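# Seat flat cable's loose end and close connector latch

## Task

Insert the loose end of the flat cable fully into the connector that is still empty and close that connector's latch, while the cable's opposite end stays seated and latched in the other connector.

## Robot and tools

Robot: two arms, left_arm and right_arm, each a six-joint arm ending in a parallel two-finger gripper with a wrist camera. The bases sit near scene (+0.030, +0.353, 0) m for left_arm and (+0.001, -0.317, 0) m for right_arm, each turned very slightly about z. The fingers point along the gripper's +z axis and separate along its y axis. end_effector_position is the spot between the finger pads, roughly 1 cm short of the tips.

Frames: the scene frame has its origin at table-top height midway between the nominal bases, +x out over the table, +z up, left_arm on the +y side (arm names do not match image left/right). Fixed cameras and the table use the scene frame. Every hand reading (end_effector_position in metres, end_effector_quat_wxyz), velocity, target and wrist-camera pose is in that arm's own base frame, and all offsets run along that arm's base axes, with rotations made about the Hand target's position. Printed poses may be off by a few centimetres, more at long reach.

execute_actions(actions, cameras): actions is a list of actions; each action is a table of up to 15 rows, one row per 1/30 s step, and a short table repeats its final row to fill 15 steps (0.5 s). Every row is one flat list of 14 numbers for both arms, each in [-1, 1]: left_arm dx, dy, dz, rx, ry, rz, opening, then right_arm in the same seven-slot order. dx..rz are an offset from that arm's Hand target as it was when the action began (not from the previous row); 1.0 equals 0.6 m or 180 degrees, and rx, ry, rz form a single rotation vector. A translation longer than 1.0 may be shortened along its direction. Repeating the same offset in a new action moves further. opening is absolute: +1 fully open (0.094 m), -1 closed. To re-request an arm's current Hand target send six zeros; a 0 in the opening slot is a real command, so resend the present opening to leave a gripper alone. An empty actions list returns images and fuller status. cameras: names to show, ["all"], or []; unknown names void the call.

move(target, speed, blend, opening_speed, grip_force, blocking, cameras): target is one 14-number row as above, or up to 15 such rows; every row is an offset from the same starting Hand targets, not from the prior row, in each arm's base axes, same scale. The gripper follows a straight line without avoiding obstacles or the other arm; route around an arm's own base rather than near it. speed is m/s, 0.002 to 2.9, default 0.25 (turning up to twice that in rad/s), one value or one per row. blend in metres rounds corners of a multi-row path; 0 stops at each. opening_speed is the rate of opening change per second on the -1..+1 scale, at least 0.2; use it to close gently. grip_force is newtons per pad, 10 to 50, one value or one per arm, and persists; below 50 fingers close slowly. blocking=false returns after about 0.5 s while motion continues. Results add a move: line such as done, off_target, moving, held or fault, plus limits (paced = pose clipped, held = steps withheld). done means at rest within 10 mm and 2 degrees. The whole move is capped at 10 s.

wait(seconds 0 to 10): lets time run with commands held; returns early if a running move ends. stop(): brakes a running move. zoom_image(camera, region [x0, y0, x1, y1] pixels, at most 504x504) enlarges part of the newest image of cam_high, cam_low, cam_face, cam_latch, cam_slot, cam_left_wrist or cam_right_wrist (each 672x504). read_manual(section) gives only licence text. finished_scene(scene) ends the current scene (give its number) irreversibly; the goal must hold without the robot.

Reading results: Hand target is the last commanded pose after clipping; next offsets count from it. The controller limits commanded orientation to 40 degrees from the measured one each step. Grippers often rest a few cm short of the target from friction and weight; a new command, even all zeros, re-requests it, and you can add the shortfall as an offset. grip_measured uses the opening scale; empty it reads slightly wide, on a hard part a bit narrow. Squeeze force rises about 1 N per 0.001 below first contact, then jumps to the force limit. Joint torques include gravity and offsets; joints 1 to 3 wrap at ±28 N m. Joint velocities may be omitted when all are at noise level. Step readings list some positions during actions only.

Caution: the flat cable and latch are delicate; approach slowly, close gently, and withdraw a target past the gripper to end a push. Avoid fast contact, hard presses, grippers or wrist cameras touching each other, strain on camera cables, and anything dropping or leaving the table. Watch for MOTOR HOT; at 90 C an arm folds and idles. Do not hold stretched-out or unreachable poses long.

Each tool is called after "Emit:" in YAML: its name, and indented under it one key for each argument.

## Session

Scene 1 done. Now scene 2.

Emit:
execute_actions:
  actions: []

Emit:
zoom_image:
  camera: "cam_slot"
  region: [200, 130, 500, 430]

Emit:
zoom_image:
  camera: "cam_latch"
  region: [230, 60, 480, 310]

Scene clock: 0.00 s.
left_arm: end_effector_position=(+0.4613, +0.0654, +0.3473) grip_measured=+1.000 end_effector_quat_wxyz=(+0.519, -0.215, +0.826, +0.044) | right_arm: end_effector_position=(+0.3906, -0.0269, +0.2405) grip_measured=+1.000 end_effector_quat_wxyz=(+0.520, +0.128, +0.840, -0.090)
Joint positions: left_arm=[0.035 1.531 1.617 -0.581 -0.271 -0.313 0.094] | right_arm=[0.098 1.201 0.918 -0.213 0.374 0.175 0.094]
Joint velocities: within noise
Joint torques (N m): no reading
Heat: left arm: 40 °C; right arm: 35 °C.
Hand target: left_arm +0.4595, +0.0659, +0.3584; +0.530, -0.216, +0.819, +0.043 | right_arm +0.3893, -0.0275, +0.2423; +0.520, +0.128, +0.840, -0.091
Tool commands: left_gripper/opening=+1.0 right_gripper/opening=+1.0

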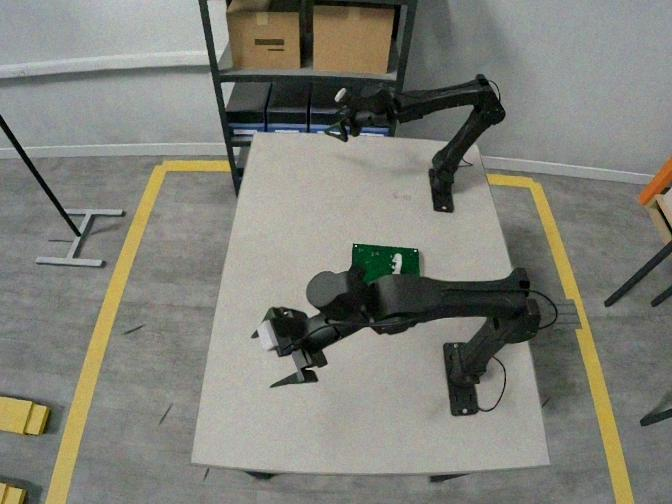

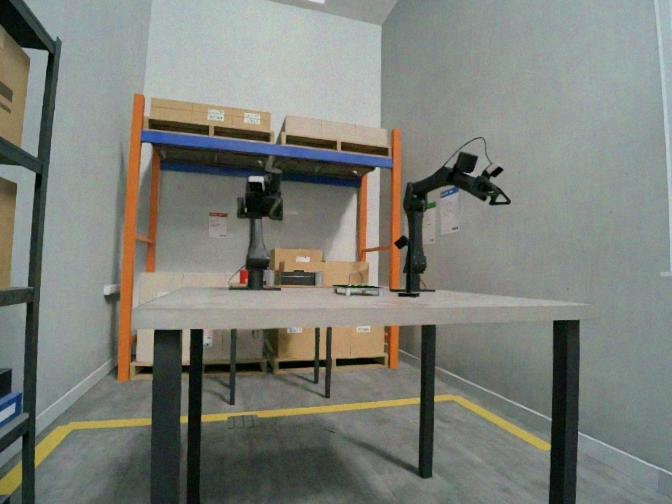

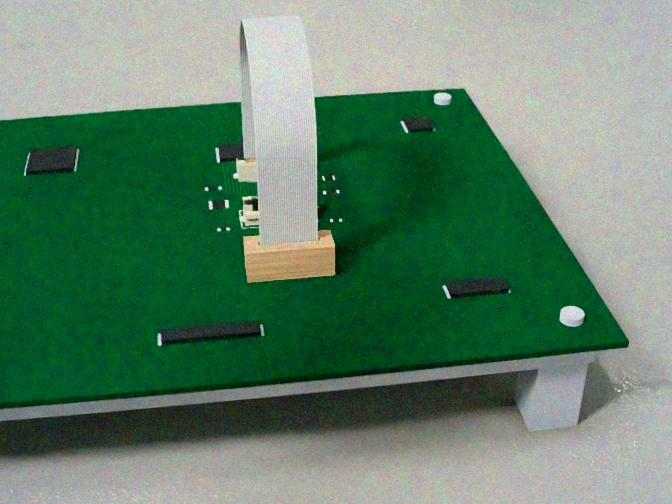

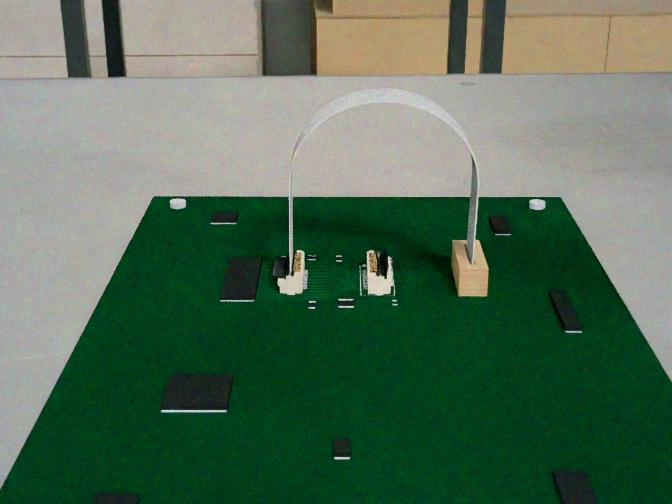

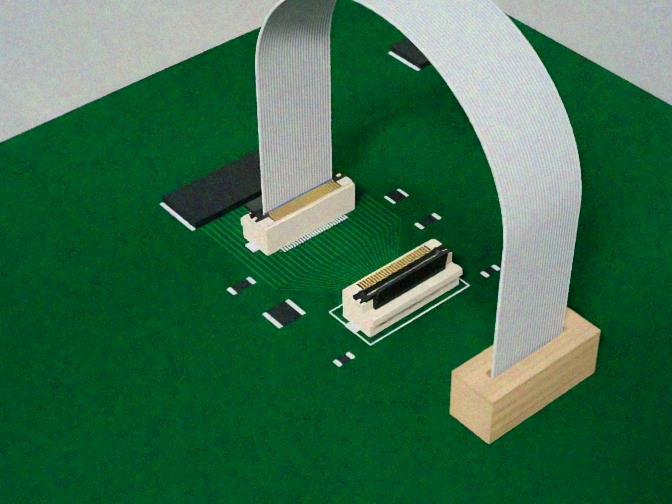

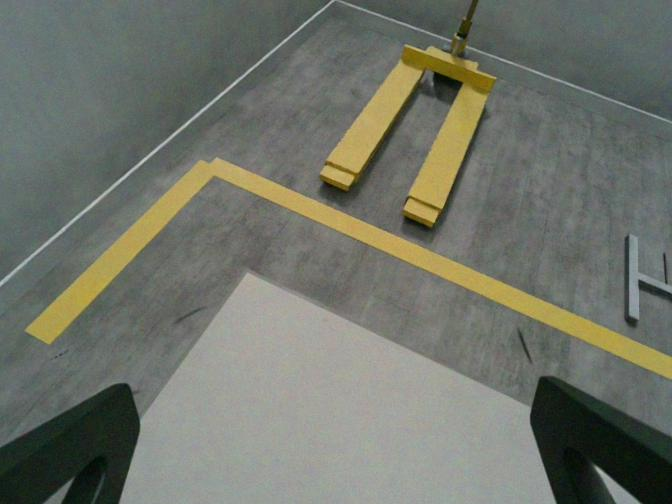

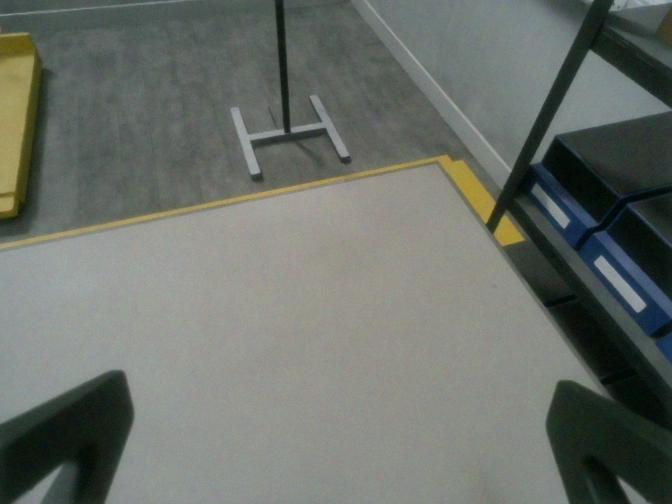

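Scaled by 1.680 from the camera's 672x504 image, which has a finer 960x720 frame.

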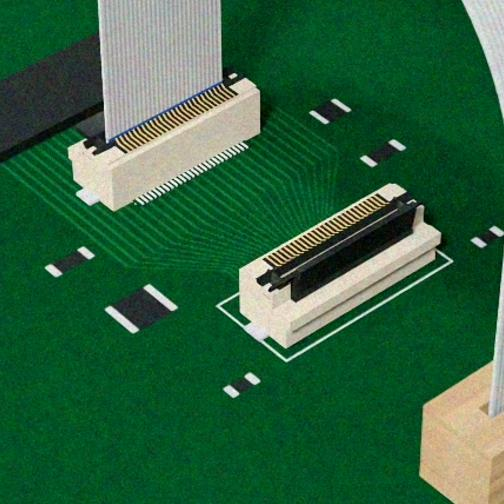

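Scaled by 2.016 from the camera's 672x504 image, which has a finer 960x720 frame.

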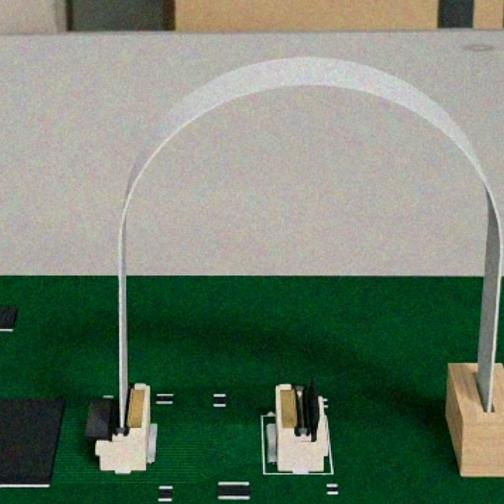

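Emit:
move:
  target:
    - [0,0,0,0,0,0,1, -0.0488,0.3458,0.0462,-0.002,-0.0007,0.042,0.2]
    - [0,0,0,0,0,0,1, -0.3155,0.6125,-0.0372,-0.0042,-0.0014,0.0841,0.2]
    - [0,0,0,0,0,0,1, -0.4405,0.6758,-0.19,-0.0042,-0.0014,0.0841,-0.2]
  blend: [0.05,0.05,0]
  speed: 0.2
  cameras: ["cam_high","cam_latch","cam_face","cam_right_wrist"]

Scene clock: 138.27 s.
left_arm: end_effector_position=(+0.4613, +0.0654, +0.3473) grip_measured=+1.000 end_effector_quat_wxyz=(+0.519, -0.215, +0.826, +0.044) | right_arm: end_effector_position=(+0.1238, +0.3738, +0.1287) grip_measured=-0.198 end_effector_quat_wxyz=(+0.525, +0.013, +0.850, -0.025)
Joint positions: left_arm=[0.035 1.531 1.617 -0.581 -0.271 -0.313 0.094] | right_arm=[1.665 2.142 1.644 -1.374 1.084 1.877 0.038]
Joint torques (N m): left_arm=[0.01 -7.5 6.42 1.9 -0.1 -0.02] | right_arm=[-0.29 -9.24 9.26 -0.26 0.6 0.06]
Heat: left arm: 43 °C; right arm: 35 °C.
Hand target: left_arm +0.4595, +0.0659, +0.3584; +0.530, -0.216, +0.819, +0.043 | right_arm +0.1249, +0.3779, +0.1282; +0.530, +0.013, +0.848, -0.027
Off the commanded pose: left_arm 0.011 m, 2 deg | right_arm 0.004 m, 1 deg.
move: off_target (left_arm)
Images, in order (width x height): cam_high 672x504, cam_face 672x504, cam_latch 672x504, cam_right_wrist 672x504.

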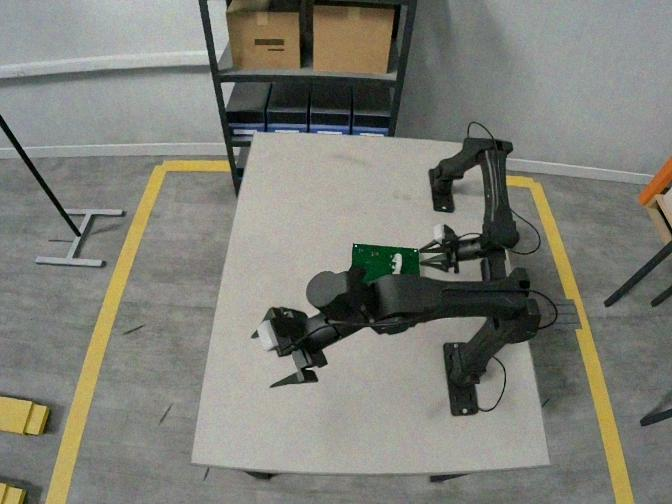

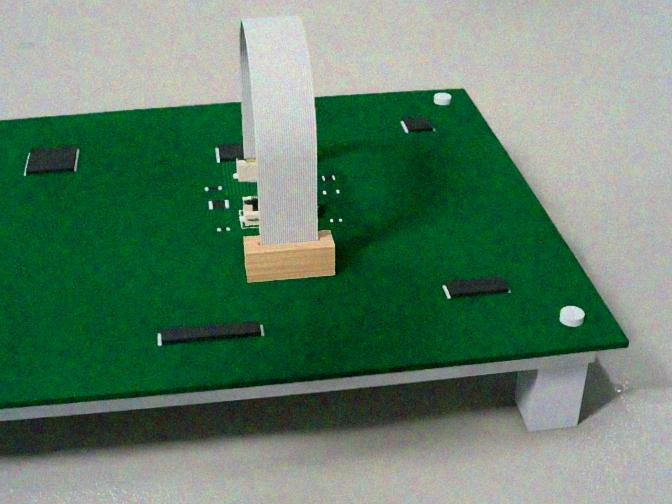

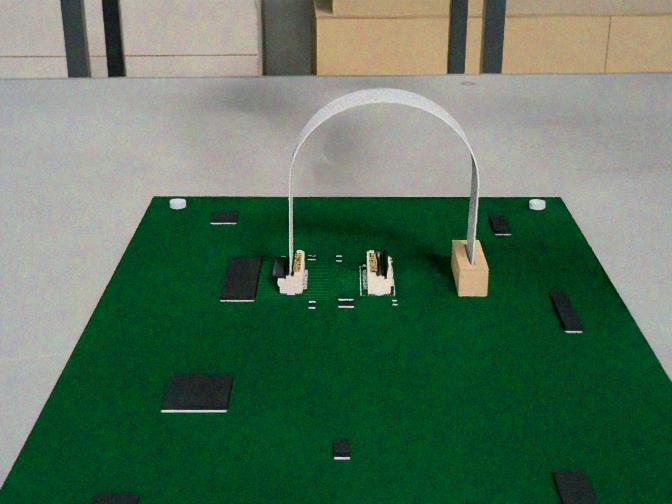

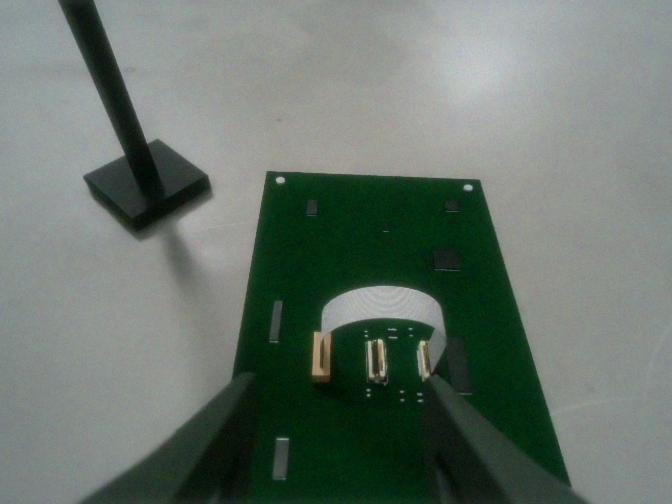

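Emit:
move:
  target: [0,0,0,0,0,0,1, 0,0.002,-0.115,0,0,0,-0.4]
  speed: 0.15

Emit:
move:
  target: [0,0,0,0,0,0,1, 0.035,0,0,0,0,0,-0.4]
  speed: 0.1
  cameras: ["cam_latch","cam_face","cam_right_wrist"]

Scene clock: 189.23 s.
left_arm: end_effector_position=(+0.4613, +0.0654, +0.3473) grip_measured=+1.000 end_effector_quat_wxyz=(+0.519, -0.215, +0.826, +0.044) | right_arm: end_effector_position=(+0.1227, +0.3819, +0.0665) grip_measured=-0.398 end_effector_quat_wxyz=(+0.524, +0.019, +0.851, -0.020)
Joint positions: left_arm=[0.035 1.531 1.617 -0.581 -0.271 -0.313 0.094] | right_arm=[1.665 2.253 1.567 -1.181 1.08 1.887 0.028]
Joint torques (N m): left_arm=[0.01 -7.46 6.42 1.9 -0.11 -0.02] | right_arm=[-0.13 -10.39 4.7 0.03 0.56 0.01]
Heat: left arm: 43 °C; right arm: 36 °C.
Hand target: left_arm +0.4595, +0.0659, +0.3584; +0.530, -0.216, +0.819, +0.043 | right_arm +0.1249, +0.3792, +0.0593; +0.530, +0.013, +0.848, -0.027
Off the commanded pose: left_arm 0.011 m, 2 deg | right_arm 0.008 m, 1 deg.
move: off_target (left_arm)

Scene clock: 190.43 s.
left_arm: end_effector_position=(+0.4613, +0.0654, +0.3473) grip_measured=+1.000 end_effector_quat_wxyz=(+0.519, -0.215, +0.826, +0.044) | right_arm: end_effector_position=(+0.1435, +0.3816, +0.0554) grip_measured=-0.398 end_effector_quat_wxyz=(+0.521, +0.016, +0.853, -0.030)
Joint positions: left_arm=[0.035 1.531 1.617 -0.581 -0.271 -0.313 0.094] | right_arm=[1.611 2.253 1.528 -1.066 1.086 1.781 0.028]
Joint torques (N m): left_arm=[-0.01 -7.49 6.45 1.9 -0.11 -0.02] | right_arm=[-0.14 -12.92 4.16 0.14 0.71 -0.03]
Heat: left arm: 43 °C; right arm: 36 °C.
Hand target: left_arm +0.4595, +0.0659, +0.3584; +0.530, -0.216, +0.819, +0.043 | right_arm +0.1459, +0.3792, +0.0593; +0.530, +0.013, +0.848, -0.027
Off the commanded pose: left_arm 0.011 m, 2 deg | right_arm 0.005 m, 1 deg.
move: off_target (left_arm)
Images, in order (width x height): cam_face 672x504, cam_latch 672x504, cam_right_wrist 672x504.

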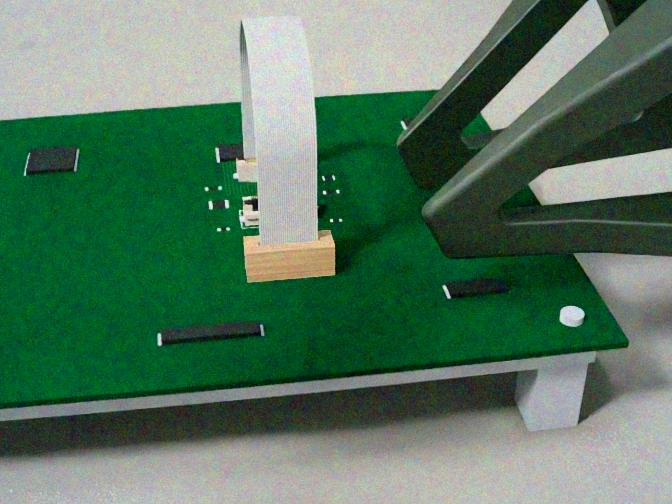

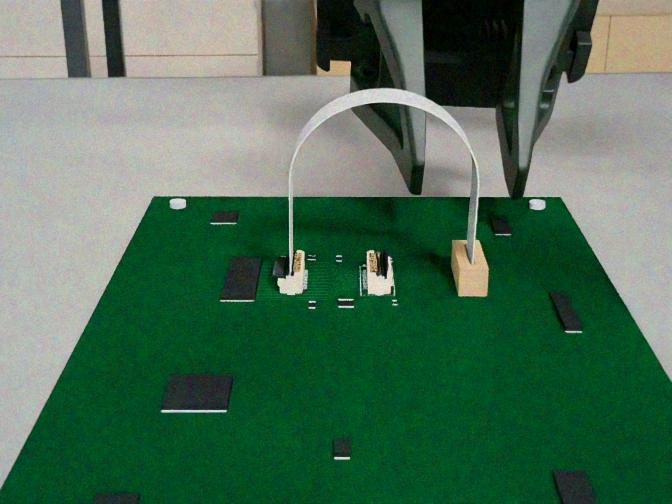

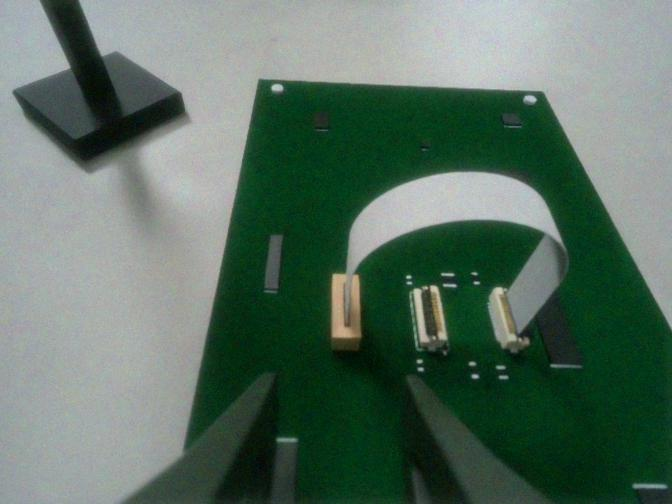

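Emit:
move:
  target: [0,0,0,0,0,0,1, 0.045,-0.005,0.002,0,0,0,-0.5]
  speed: 0.06
  cameras: ["cam_latch","cam_face","cam_right_wrist"]

Scene clock: 201.00 s.
left_arm: end_effector_position=(+0.4613, +0.0654, +0.3473) grip_measured=+1.000 end_effector_quat_wxyz=(+0.519, -0.215, +0.826, +0.044) | right_arm: end_effector_position=(+0.1708, +0.3786, +0.0509) grip_measured=-0.498 end_effector_quat_wxyz=(+0.521, +0.011, +0.853, -0.034)
Joint positions: left_arm=[0.035 1.531 1.617 -0.581 -0.271 -0.313 0.094] | right_arm=[1.541 2.221 1.457 -0.903 1.097 1.626 0.024]
Joint torques (N m): left_arm=[-0.02 -7.5 6.43 1.9 -0.11 -0.02] | right_arm=[-0.09 -14.42 4.15 0.38 0.68 -0.05]
Heat: left arm: 43 °C; right arm: 36 °C.
Hand target: left_arm +0.4595, +0.0659, +0.3584; +0.530, -0.216, +0.819, +0.043 | right_arm +0.1728, +0.3762, +0.0605; +0.530, +0.013, +0.848, -0.027
Off the commanded pose: left_arm 0.011 m, 2 deg | right_arm 0.010 m, 1 deg.
move: off_target (left_arm)
Images, in order (width x height): cam_face 672x504, cam_latch 672x504, cam_right_wrist 672x504.

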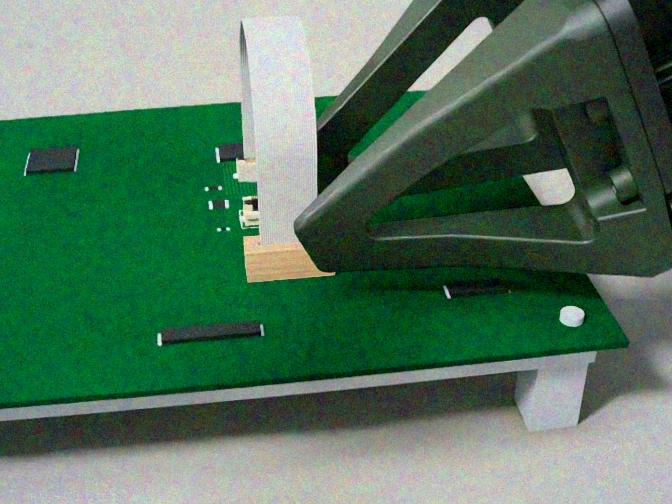

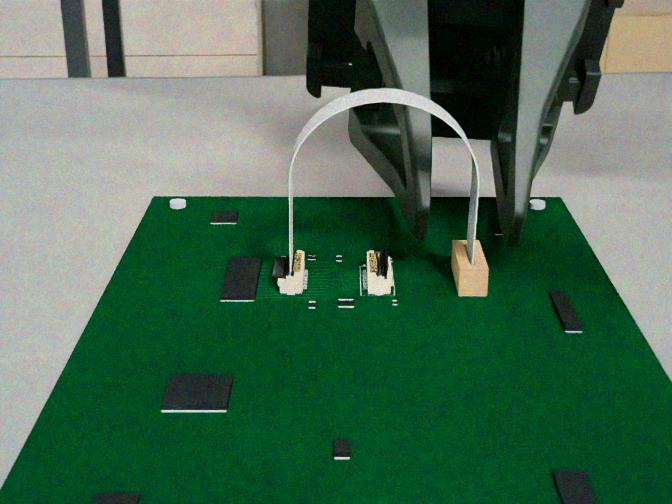

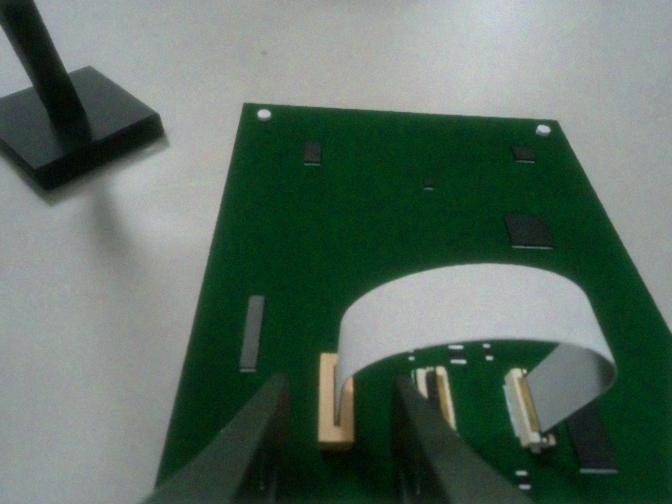

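Emit:
move:
  target: [0,0,0,0,0,0,1, 0.025,-0.001,0.008,0,0,0,-0.5]
  speed: 0.05
  cameras: ["cam_latch","cam_face","cam_slot"]

Emit:
zoom_image:
  camera: "cam_latch"
  region: [400, 190, 540, 310]

Scene clock: 212.40 s.
left_arm: end_effector_position=(+0.4613, +0.0654, +0.3473) grip_measured=+1.000 end_effector_quat_wxyz=(+0.519, -0.215, +0.826, +0.044) | right_arm: end_effector_position=(+0.1852, +0.3790, +0.0556) grip_measured=-0.498 end_effector_quat_wxyz=(+0.521, +0.010, +0.853, -0.033)
Joint positions: left_arm=[0.035 1.531 1.617 -0.581 -0.271 -0.313 0.094] | right_arm=[1.504 2.193 1.434 -0.827 1.098 1.537 0.024]
Joint torques (N m): left_arm=[-0.02 -7.49 6.45 1.9 -0.11 -0.01] | right_arm=[-0.23 -14.24 4.41 0.46 0.66 -0.07]
Heat: left arm: 43 °C; right arm: 37 °C.
Hand target: left_arm +0.4595, +0.0659, +0.3584; +0.530, -0.216, +0.819, +0.043 | right_arm +0.1879, +0.3756, +0.0652; +0.530, +0.013, +0.848, -0.027
Off the commanded pose: left_arm 0.011 m, 2 deg | right_arm 0.011 m, 1 deg.
move: off_target (left_arm, right_arm)
Images, in order (width x height): cam_face 672x504, cam_latch 672x504, cam_slot 672x504.

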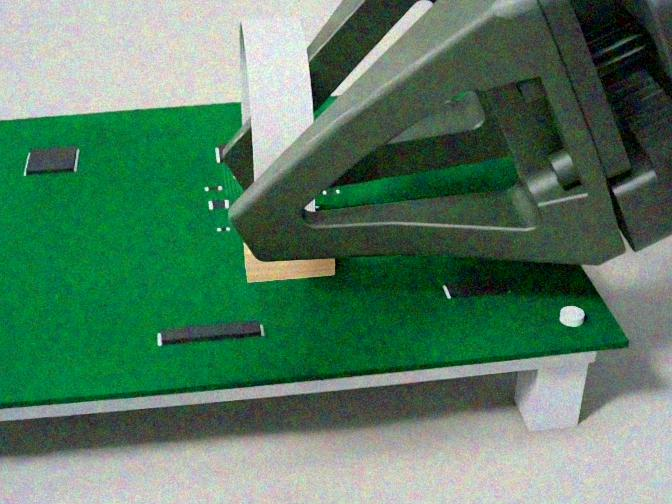

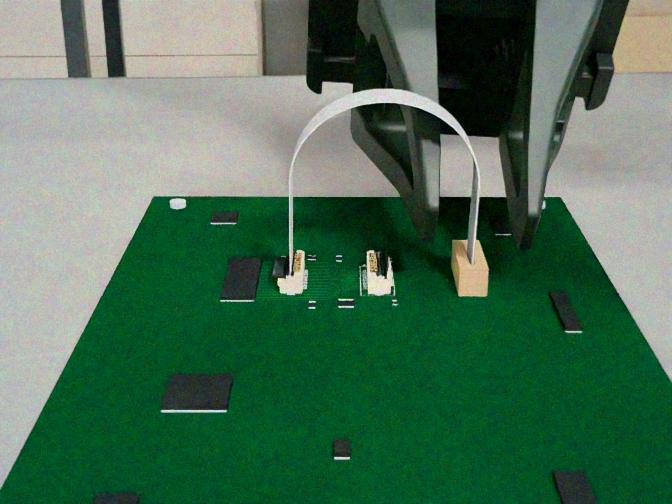

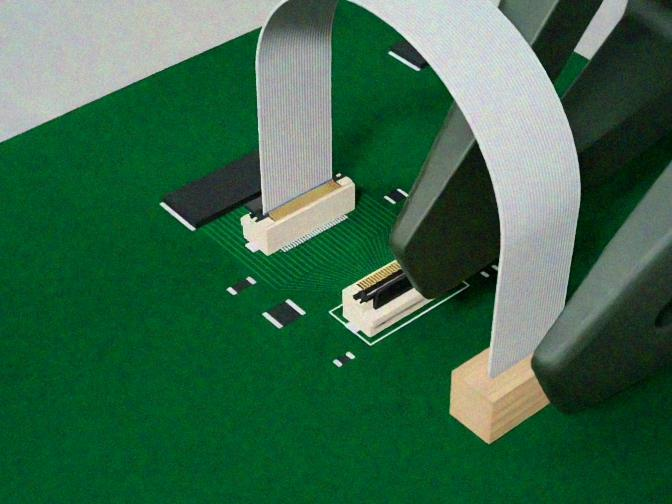

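Scaled by 3.600 from the camera's 672x504 image, which has a finer 960x720 frame.

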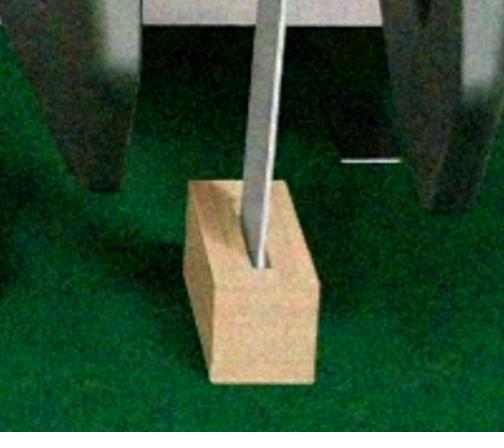

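Emit:
move:
  target: [0,0,0,0,0,0,1, 0.001,0,-0.008,0,0,0,-0.6]
  speed: 0.03

Emit:
move:
  target: [0,0,0,0,0,0,1, 0.001,0,-0.003,0,0,0,-0.7]
  speed: 0.03
  cameras: ["cam_latch","cam_face","cam_slot"]

Emit:
zoom_image:
  camera: "cam_latch"
  region: [400, 190, 540, 310]

Scene clock: 221.63 s.
left_arm: end_effector_position=(+0.4613, +0.0654, +0.3473) grip_measured=+1.000 end_effector_quat_wxyz=(+0.519, -0.215, +0.826, +0.044) | right_arm: end_effector_position=(+0.1853, +0.3797, +0.0538) grip_measured=-0.598 end_effector_quat_wxyz=(+0.521, +0.011, +0.853, -0.029)
Joint positions: left_arm=[0.035 1.531 1.617 -0.581 -0.271 -0.313 0.094] | right_arm=[1.504 2.193 1.426 -0.806 1.098 1.533 0.019]
Joint torques (N m): left_arm=[0.01 -7.49 6.43 1.9 -0.11 -0.02] | right_arm=[-0.49 -13.6 4.38 0.51 0.72 -0.05]
Heat: left arm: 44 °C; right arm: 38 °C.
Hand target: left_arm +0.4595, +0.0659, +0.3584; +0.530, -0.216, +0.819, +0.043 | right_arm +0.1885, +0.3756, +0.0605; +0.530, +0.013, +0.848, -0.027
Off the commanded pose: left_arm 0.011 m, 2 deg | right_arm 0.008 m, 1 deg.
move: off_target (left_arm)

Scene clock: 222.40 s.
left_arm: end_effector_position=(+0.4613, +0.0654, +0.3473) grip_measured=+1.000 end_effector_quat_wxyz=(+0.519, -0.215, +0.826, +0.044) | right_arm: end_effector_position=(+0.1854, +0.3811, +0.0538) grip_measured=-0.698 end_effector_quat_wxyz=(+0.521, +0.012, +0.853, -0.026)
Joint positions: left_arm=[0.035 1.531 1.617 -0.581 -0.271 -0.313 0.094] | right_arm=[1.504 2.193 1.426 -0.797 1.098 1.529 0.014]
Joint torques (N m): left_arm=[-0.02 -7.49 6.45 1.9 -0.11 -0.02] | right_arm=[-0.61 -13.23 4.16 0.51 0.66 -0.06]
Heat: left arm: 44 °C; right arm: 38 °C.
Hand target: left_arm +0.4595, +0.0659, +0.3584; +0.530, -0.216, +0.819, +0.043 | right_arm +0.1891, +0.3756, +0.0587; +0.530, +0.013, +0.848, -0.027
Off the commanded pose: left_arm 0.011 m, 2 deg | right_arm 0.008 m, 1 deg.
move: off_target (left_arm)
Images, in order (width x height): cam_face 672x504, cam_latch 672x504, cam_slot 672x504.

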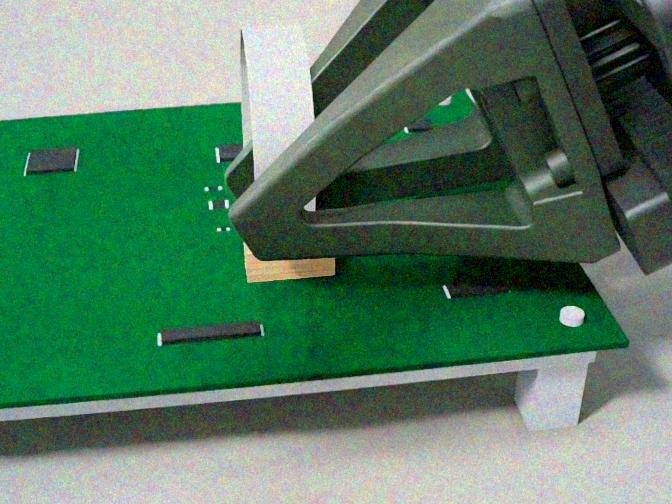

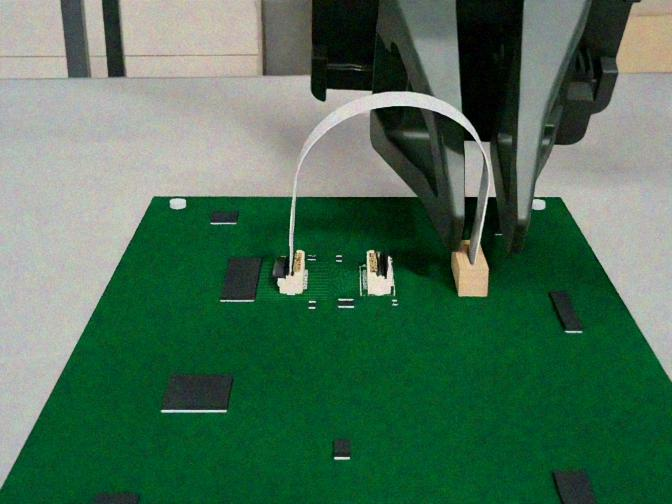

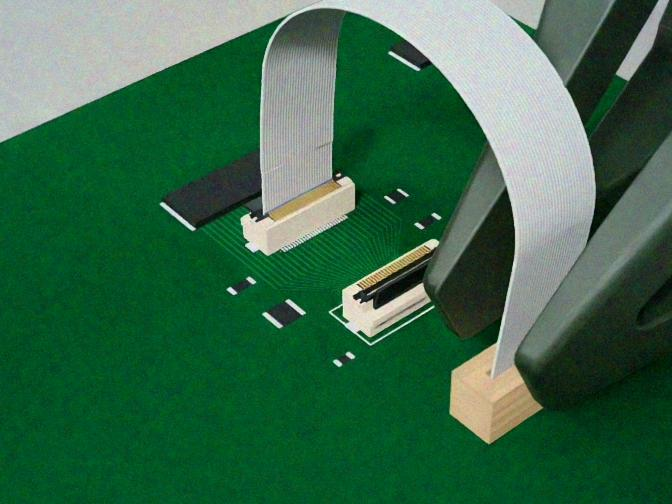

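Scaled by 3.600 from the camera's 672x504 image, which has a finer 960x720 frame.

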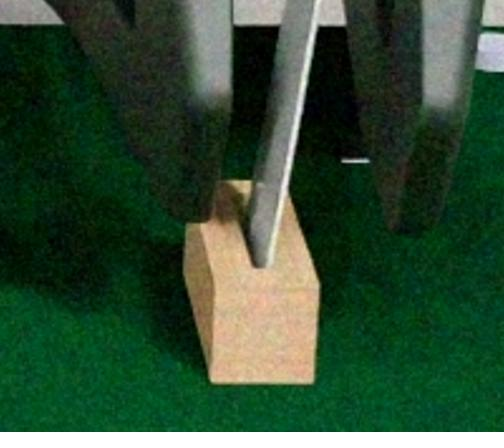

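Emit:
move:
  target: [0,0,0,0,0,0,1, 0.0,-0.006,-0.003,-0.006,0,0,-0.7]
  speed: 0.03

Emit:
move:
  target: [0,0,0,0,0,0,1, 0.0,-0.003,-0.003,-0.004,0,0,-0.7]
  speed: 0.03
  cameras: ["cam_latch"]

Emit:
zoom_image:
  camera: "cam_latch"
  region: [400, 190, 540, 310]

Scene clock: 232.87 s.
left_arm: end_effector_position=(+0.4613, +0.0654, +0.3473) grip_measured=+1.000 end_effector_quat_wxyz=(+0.519, -0.215, +0.826, +0.044) | right_arm: end_effector_position=(+0.1852, +0.3782, +0.0515) grip_measured=-0.698 end_effector_quat_wxyz=(+0.521, +0.009, +0.853, -0.031)
Joint positions: left_arm=[0.035 1.531 1.617 -0.581 -0.271 -0.313 0.094] | right_arm=[1.504 2.193 1.415 -0.796 1.098 1.527 0.014]
Joint torques (N m): left_arm=[0.01 -7.49 6.45 1.91 -0.11 -0.01] | right_arm=[-0.5 -13.11 4.21 0.37 0.69 -0.07]
Heat: left arm: 44 °C; right arm: 39 °C.
Hand target: left_arm +0.4595, +0.0659, +0.3584; +0.530, -0.216, +0.819, +0.043 | right_arm +0.1891, +0.3720, +0.0568; +0.530, +0.008, +0.847, -0.035
Off the commanded pose: left_arm 0.011 m, 2 deg | right_arm 0.009 m, 1 deg.
move: off_target (left_arm)

Scene clock: 233.57 s.
left_arm: end_effector_position=(+0.4613, +0.0654, +0.3473) grip_measured=+1.000 end_effector_quat_wxyz=(+0.519, -0.215, +0.826, +0.044) | right_arm: end_effector_position=(+0.1852, +0.3782, +0.0515) grip_measured=-0.698 end_effector_quat_wxyz=(+0.521, +0.008, +0.853, -0.031)
Joint positions: left_arm=[0.035 1.531 1.617 -0.581 -0.271 -0.313 0.094] | right_arm=[1.504 2.193 1.415 -0.796 1.099 1.526 0.014]
Joint torques (N m): left_arm=[0.01 -7.47 6.43 1.91 -0.11 -0.03] | right_arm=[-0.57 -12.64 4.18 0.32 0.72 -0.08]
Heat: left arm: 44 °C; right arm: 39 °C.
Hand target: left_arm +0.4595, +0.0659, +0.3584; +0.530, -0.216, +0.819, +0.043 | right_arm +0.1891, +0.3702, +0.0550; +0.530, +0.005, +0.847, -0.041
Off the commanded pose: left_arm 0.011 m, 2 deg | right_arm 0.010 m, 2 deg.
move: off_target (left_arm)
Images, in order (width x height): cam_latch 672x504.

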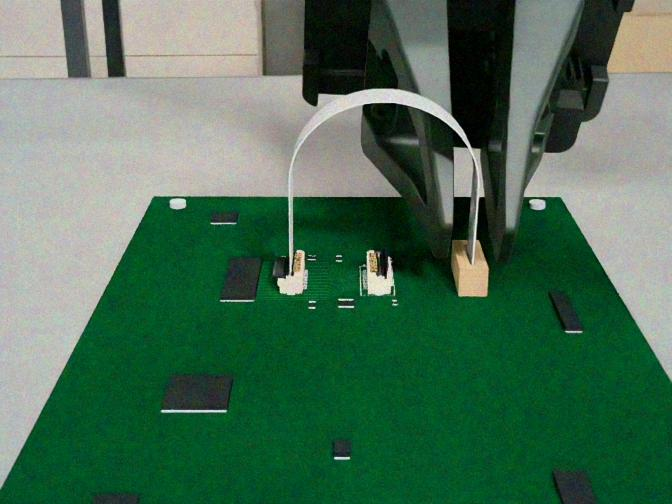

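Scaled by 3.600 from the camera's 672x504 image, which has a finer 960x720 frame.

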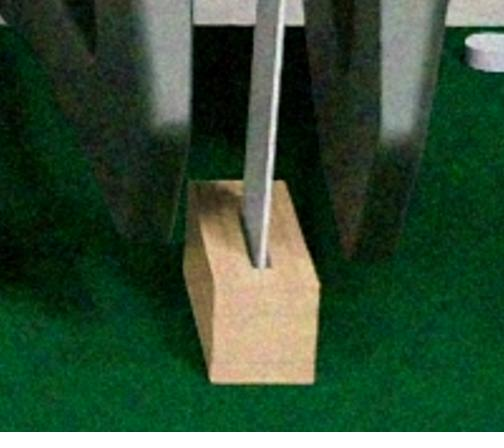

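Emit:
move:
  target: [0,0,0,0,0,0,1, 0.0,0,0,0,0,0,-1]
  speed: 0.03
  opening_speed: 0.4
  grip_force: 25
  cameras: ["cam_latch","cam_slot"]

Emit:
zoom_image:
  camera: "cam_latch"
  region: [400, 190, 540, 310]

Scene clock: 249.53 s.
left_arm: end_effector_position=(+0.4613, +0.0654, +0.3473) grip_measured=+1.000 end_effector_quat_wxyz=(+0.519, -0.215, +0.826, +0.044) | right_arm: end_effector_position=(+0.1852, +0.3782, +0.0515) grip_measured=-0.987 end_effector_quat_wxyz=(+0.521, +0.008, +0.853, -0.031)
Joint positions: left_arm=[0.035 1.531 1.617 -0.581 -0.271 -0.313 0.094] | right_arm=[1.504 2.193 1.415 -0.796 1.099 1.526 0.001]
Joint torques (N m): left_arm=[-0.01 -7.49 6.43 1.9 -0.11 -0.02] | right_arm=[-0.61 -12.72 4.18 0.28 0.74 -0.06]
Heat: left arm: 44 °C; right arm: 39 °C.
Hand target: left_arm +0.4595, +0.0659, +0.3584; +0.530, -0.216, +0.819, +0.043 | right_arm +0.1891, +0.3702, +0.0550; +0.530, +0.005, +0.847, -0.041
Off the commanded pose: left_arm 0.011 m, 2 deg | right_arm 0.010 m, 2 deg.
grip_force (N): 25, 25
move: off_target (left_arm)
Images, in order (width x height): cam_latch 672x504, cam_slot 672x504.

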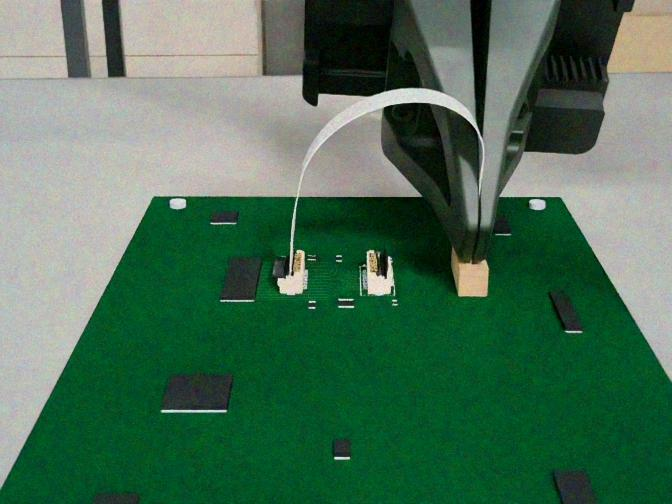

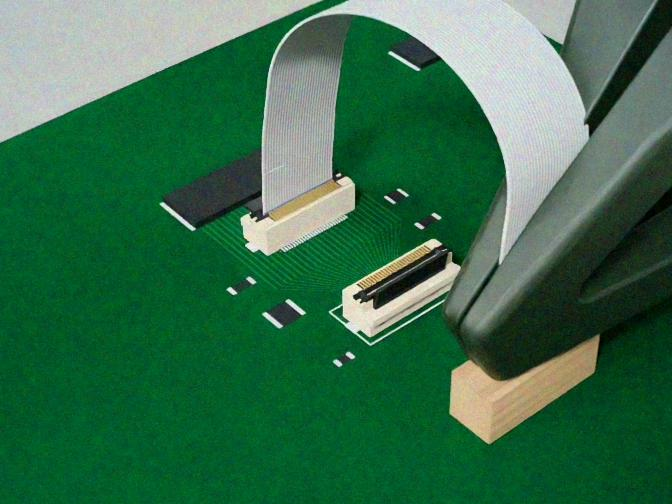

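Scaled by 3.600 from the camera's 672x504 image, which has a finer 960x720 frame.

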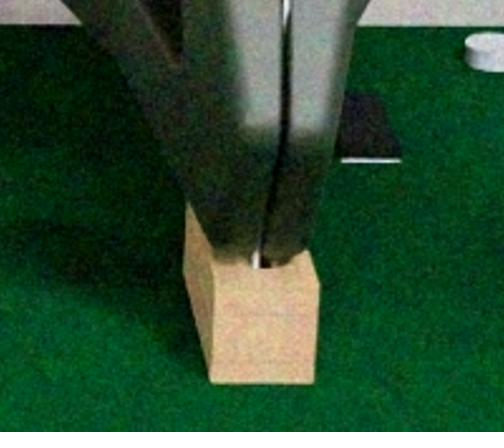

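Emit:
move:
  target: [0,0,0,0,0,0,1, 0.0,0.006,0.015,0.004,0,0,-1]
  speed: 0.03

Emit:
move:
  target: [0,0,0,0,0,0,1, 0.0,0.006,0.012,0.004,0,0,-1]
  speed: 0.03
  cameras: ["cam_latch","cam_slot"]

Scene clock: 257.70 s.
left_arm: end_effector_position=(+0.4613, +0.0654, +0.3473) grip_measured=+1.000 end_effector_quat_wxyz=(+0.519, -0.215, +0.826, +0.044) | right_arm: end_effector_position=(+0.1852, +0.3781, +0.0515) grip_measured=-0.988 end_effector_quat_wxyz=(+0.521, +0.008, +0.853, -0.031)
Joint positions: left_arm=[0.035 1.531 1.617 -0.581 -0.271 -0.313 0.094] | right_arm=[1.504 2.193 1.415 -0.797 1.099 1.526 0.001]
Joint velocities: left_arm=[-0.007 0.012 0.012 -0.037 0.037 -0.168 0] | right_arm=[within noise]
Joint torques (N m): left_arm=[-0.01 -7.5 6.43 1.9 -0.11 -0.02] | right_arm=[-0.65 -13.89 6.16 0.11 0.69 -0.09]
Heat: left arm: 44 °C; right arm: 40 °C.
Hand target: left_arm +0.4595, +0.0659, +0.3584; +0.530, -0.216, +0.819, +0.043 | right_arm +0.1891, +0.3738, +0.0640; +0.530, +0.008, +0.847, -0.035
Off the commanded pose: left_arm 0.011 m, 2 deg | right_arm 0.014 m, 1 deg.
grip_force (N): 25, 25
move: off_target (left_arm, right_arm)

Scene clock: 258.50 s.
left_arm: end_effector_position=(+0.4613, +0.0654, +0.3473) grip_measured=+1.000 end_effector_quat_wxyz=(+0.519, -0.215, +0.826, +0.044) | right_arm: end_effector_position=(+0.1852, +0.3779, +0.0538) grip_measured=-0.988 end_effector_quat_wxyz=(+0.521, +0.008, +0.853, -0.030)
Joint positions: left_arm=[0.035 1.531 1.617 -0.581 -0.271 -0.313 0.094] | right_arm=[1.504 2.187 1.415 -0.801 1.099 1.526 0.001]
Joint torques (N m): left_arm=[-0.02 -7.49 6.43 1.9 -0.11 -0.02] | right_arm=[-0.54 -14.05 7.77 -0.01 0.68 -0.05]
Heat: left arm: 44 °C; right arm: 40 °C.
Hand target: left_arm +0.4595, +0.0659, +0.3584; +0.530, -0.216, +0.819, +0.043 | right_arm +0.1891, +0.3774, +0.0713; +0.530, +0.012, +0.848, -0.030
Off the commanded pose: left_arm 0.011 m, 2 deg | right_arm 0.018 m, 1 deg.
grip_force (N): 25, 25
move: off_target (left_arm, right_arm)
Images, in order (width x height): cam_latch 672x504, cam_slot 672x504.

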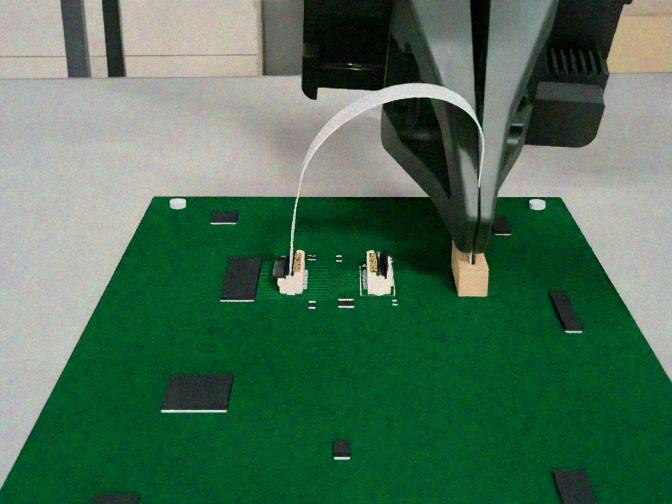

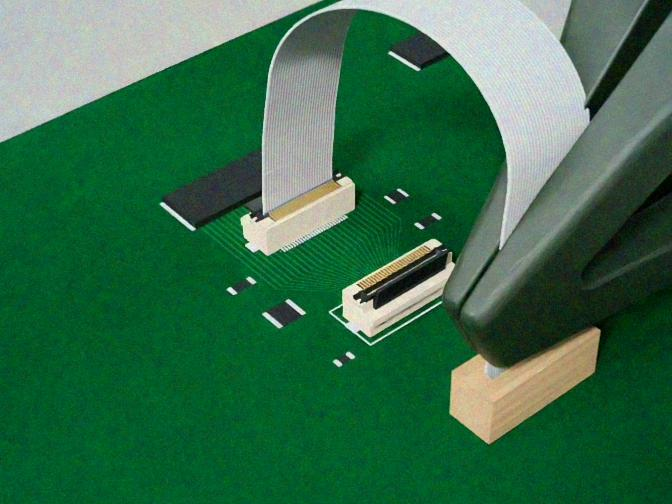

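Emit:
move:
  target: [0,0,0,0,0,0,1, 0.0,0.001,0.013,0.002,0,0,-1]
  speed: 0.03

Emit:
move:
  target: [0,0,0,0,0,0,1, 0.0,0.001,0.012,0.001,0,0,-1]
  speed: 0.03
  cameras: ["cam_latch","cam_slot"]

Emit:
zoom_image:
  camera: "cam_slot"
  region: [430, 290, 570, 430]

Scene clock: 267.50 s.
left_arm: end_effector_position=(+0.4613, +0.0654, +0.3473) grip_measured=+1.000 end_effector_quat_wxyz=(+0.519, -0.215, +0.826, +0.044) | right_arm: end_effector_position=(+0.1849, +0.3732, +0.0599) grip_measured=-0.988 end_effector_quat_wxyz=(+0.521, +0.003, +0.853, -0.039)
Joint positions: left_arm=[0.035 1.531 1.617 -0.581 -0.271 -0.313 0.094] | right_arm=[1.504 2.171 1.415 -0.838 1.099 1.525 0.001]
Joint torques (N m): left_arm=[0.02 -7.46 6.45 1.9 -0.11 -0.02] | right_arm=[-0.59 -13.89 8.77 0.15 0.71 -0.04]
Heat: left arm: 44 °C; right arm: 40 °C.
Hand target: left_arm +0.4595, +0.0659, +0.3584; +0.530, -0.216, +0.819, +0.043 | right_arm +0.1891, +0.3780, +0.0791; +0.530, +0.013, +0.848, -0.027
Off the commanded pose: left_arm 0.011 m, 2 deg | right_arm 0.020 m, 2 deg.
grip_force (N): 25, 25
move: off_target (left_arm, right_arm)

Scene clock: 268.43 s.
left_arm: end_effector_position=(+0.4613, +0.0654, +0.3473) grip_measured=+1.000 end_effector_quat_wxyz=(+0.519, -0.215, +0.826, +0.044) | right_arm: end_effector_position=(+0.1850, +0.3738, +0.0667) grip_measured=-0.988 end_effector_quat_wxyz=(+0.521, +0.003, +0.853, -0.039)
Joint positions: left_arm=[0.035 1.531 1.617 -0.581 -0.271 -0.313 0.094] | right_arm=[1.504 2.159 1.427 -0.86 1.099 1.525 0.001]
Joint torques (N m): left_arm=[-0.01 -7.49 6.43 1.9 -0.11 -0.02] | right_arm=[-0.55 -14.06 9.01 0.19 0.65 -0.03]
Heat: left arm: 44 °C; right arm: 40 °C.
Hand target: left_arm +0.4595, +0.0659, +0.3584; +0.530, -0.216, +0.819, +0.043 | right_arm +0.1891, +0.3787, +0.0863; +0.530, +0.014, +0.848, -0.026
Off the commanded pose: left_arm 0.011 m, 2 deg | right_arm 0.021 m, 2 deg.
grip_force (N): 25, 25
move: off_target (left_arm, right_arm)
Images, in order (width x height): cam_latch 672x504, cam_slot 672x504.

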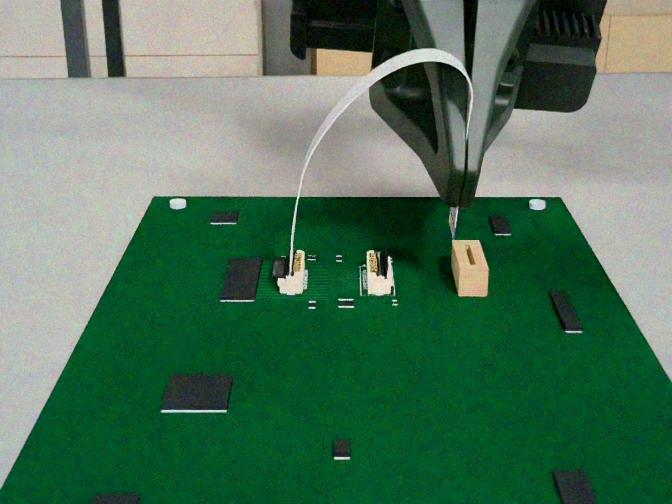

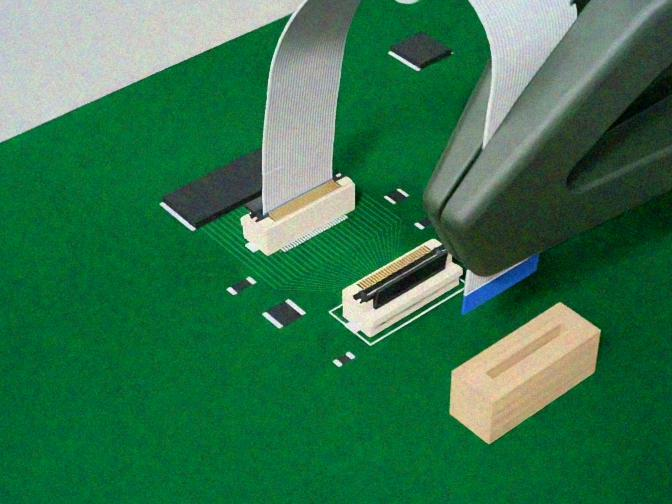

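Scaled by 3.600 from the camera's 672x504 image, which has a finer 960x720 frame.

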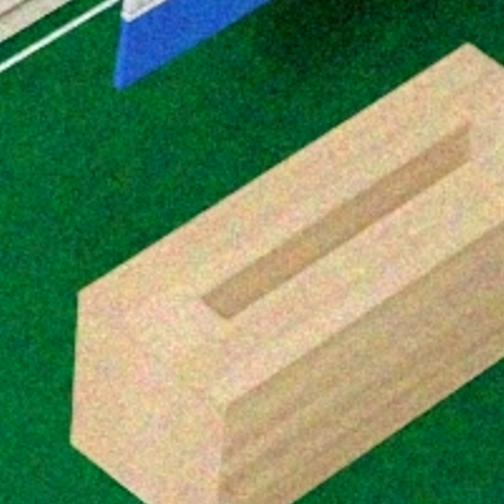

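Emit:
move:
  target: [0,0,0,0,0,0,1, -0.003,-0.03,0.003,0.002,0,0,-1]
  speed: 0.04
  cameras: ["cam_latch","cam_slot","cam_face"]

Scene clock: 280.53 s.
left_arm: end_effector_position=(+0.4613, +0.0654, +0.3473) grip_measured=+1.000 end_effector_quat_wxyz=(+0.519, -0.215, +0.826, +0.044) | right_arm: end_effector_position=(+0.1843, +0.3645, +0.0789) grip_measured=-0.988 end_effector_quat_wxyz=(+0.521, +0.008, +0.853, -0.031)
Joint positions: left_arm=[0.035 1.531 1.617 -0.581 -0.271 -0.313 0.094] | right_arm=[1.504 2.097 1.38 -0.858 1.099 1.525 0.001]
Joint torques (N m): left_arm=[-0.01 -7.49 6.43 1.9 -0.11 -0.01] | right_arm=[-0.39 -13.64 4.6 0.47 0.68 0.03]
Heat: left arm: 44 °C; right arm: 40 °C.
Hand target: left_arm +0.4595, +0.0659, +0.3584; +0.530, -0.216, +0.819, +0.043 | right_arm +0.1873, +0.3606, +0.0881; +0.530, +0.016, +0.848, -0.023
Off the commanded pose: left_arm 0.011 m, 2 deg | right_arm 0.010 m, 2 deg.
grip_force (N): 25, 25
move: off_target (left_arm)
Images, in order (width x height): cam_face 672x504, cam_latch 672x504, cam_slot 672x504.

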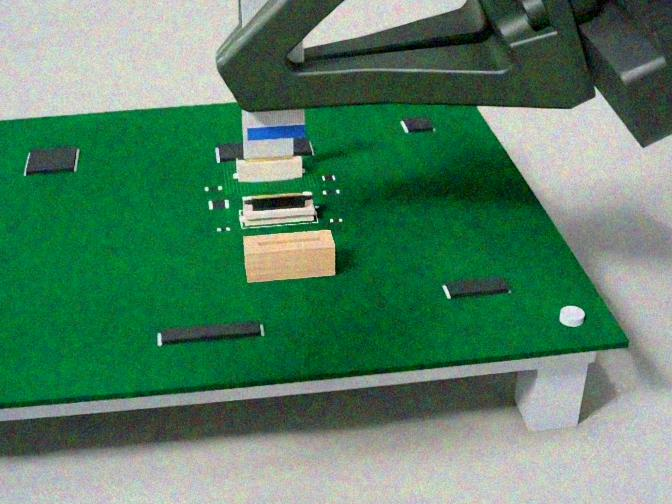

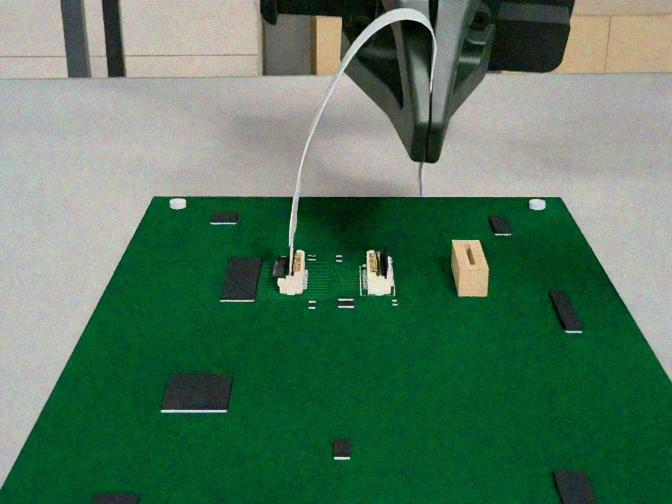

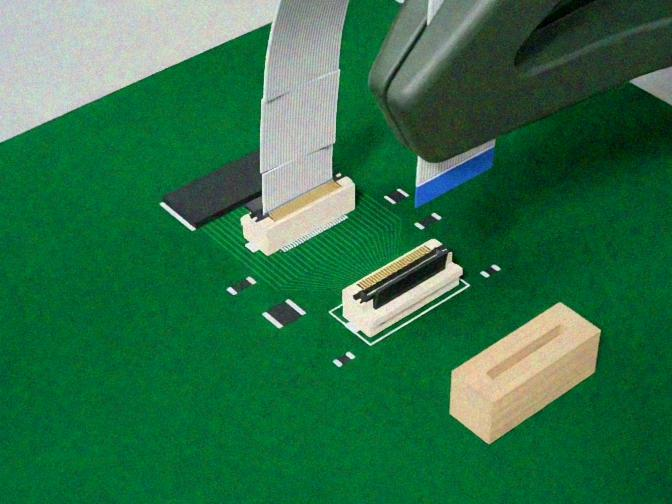

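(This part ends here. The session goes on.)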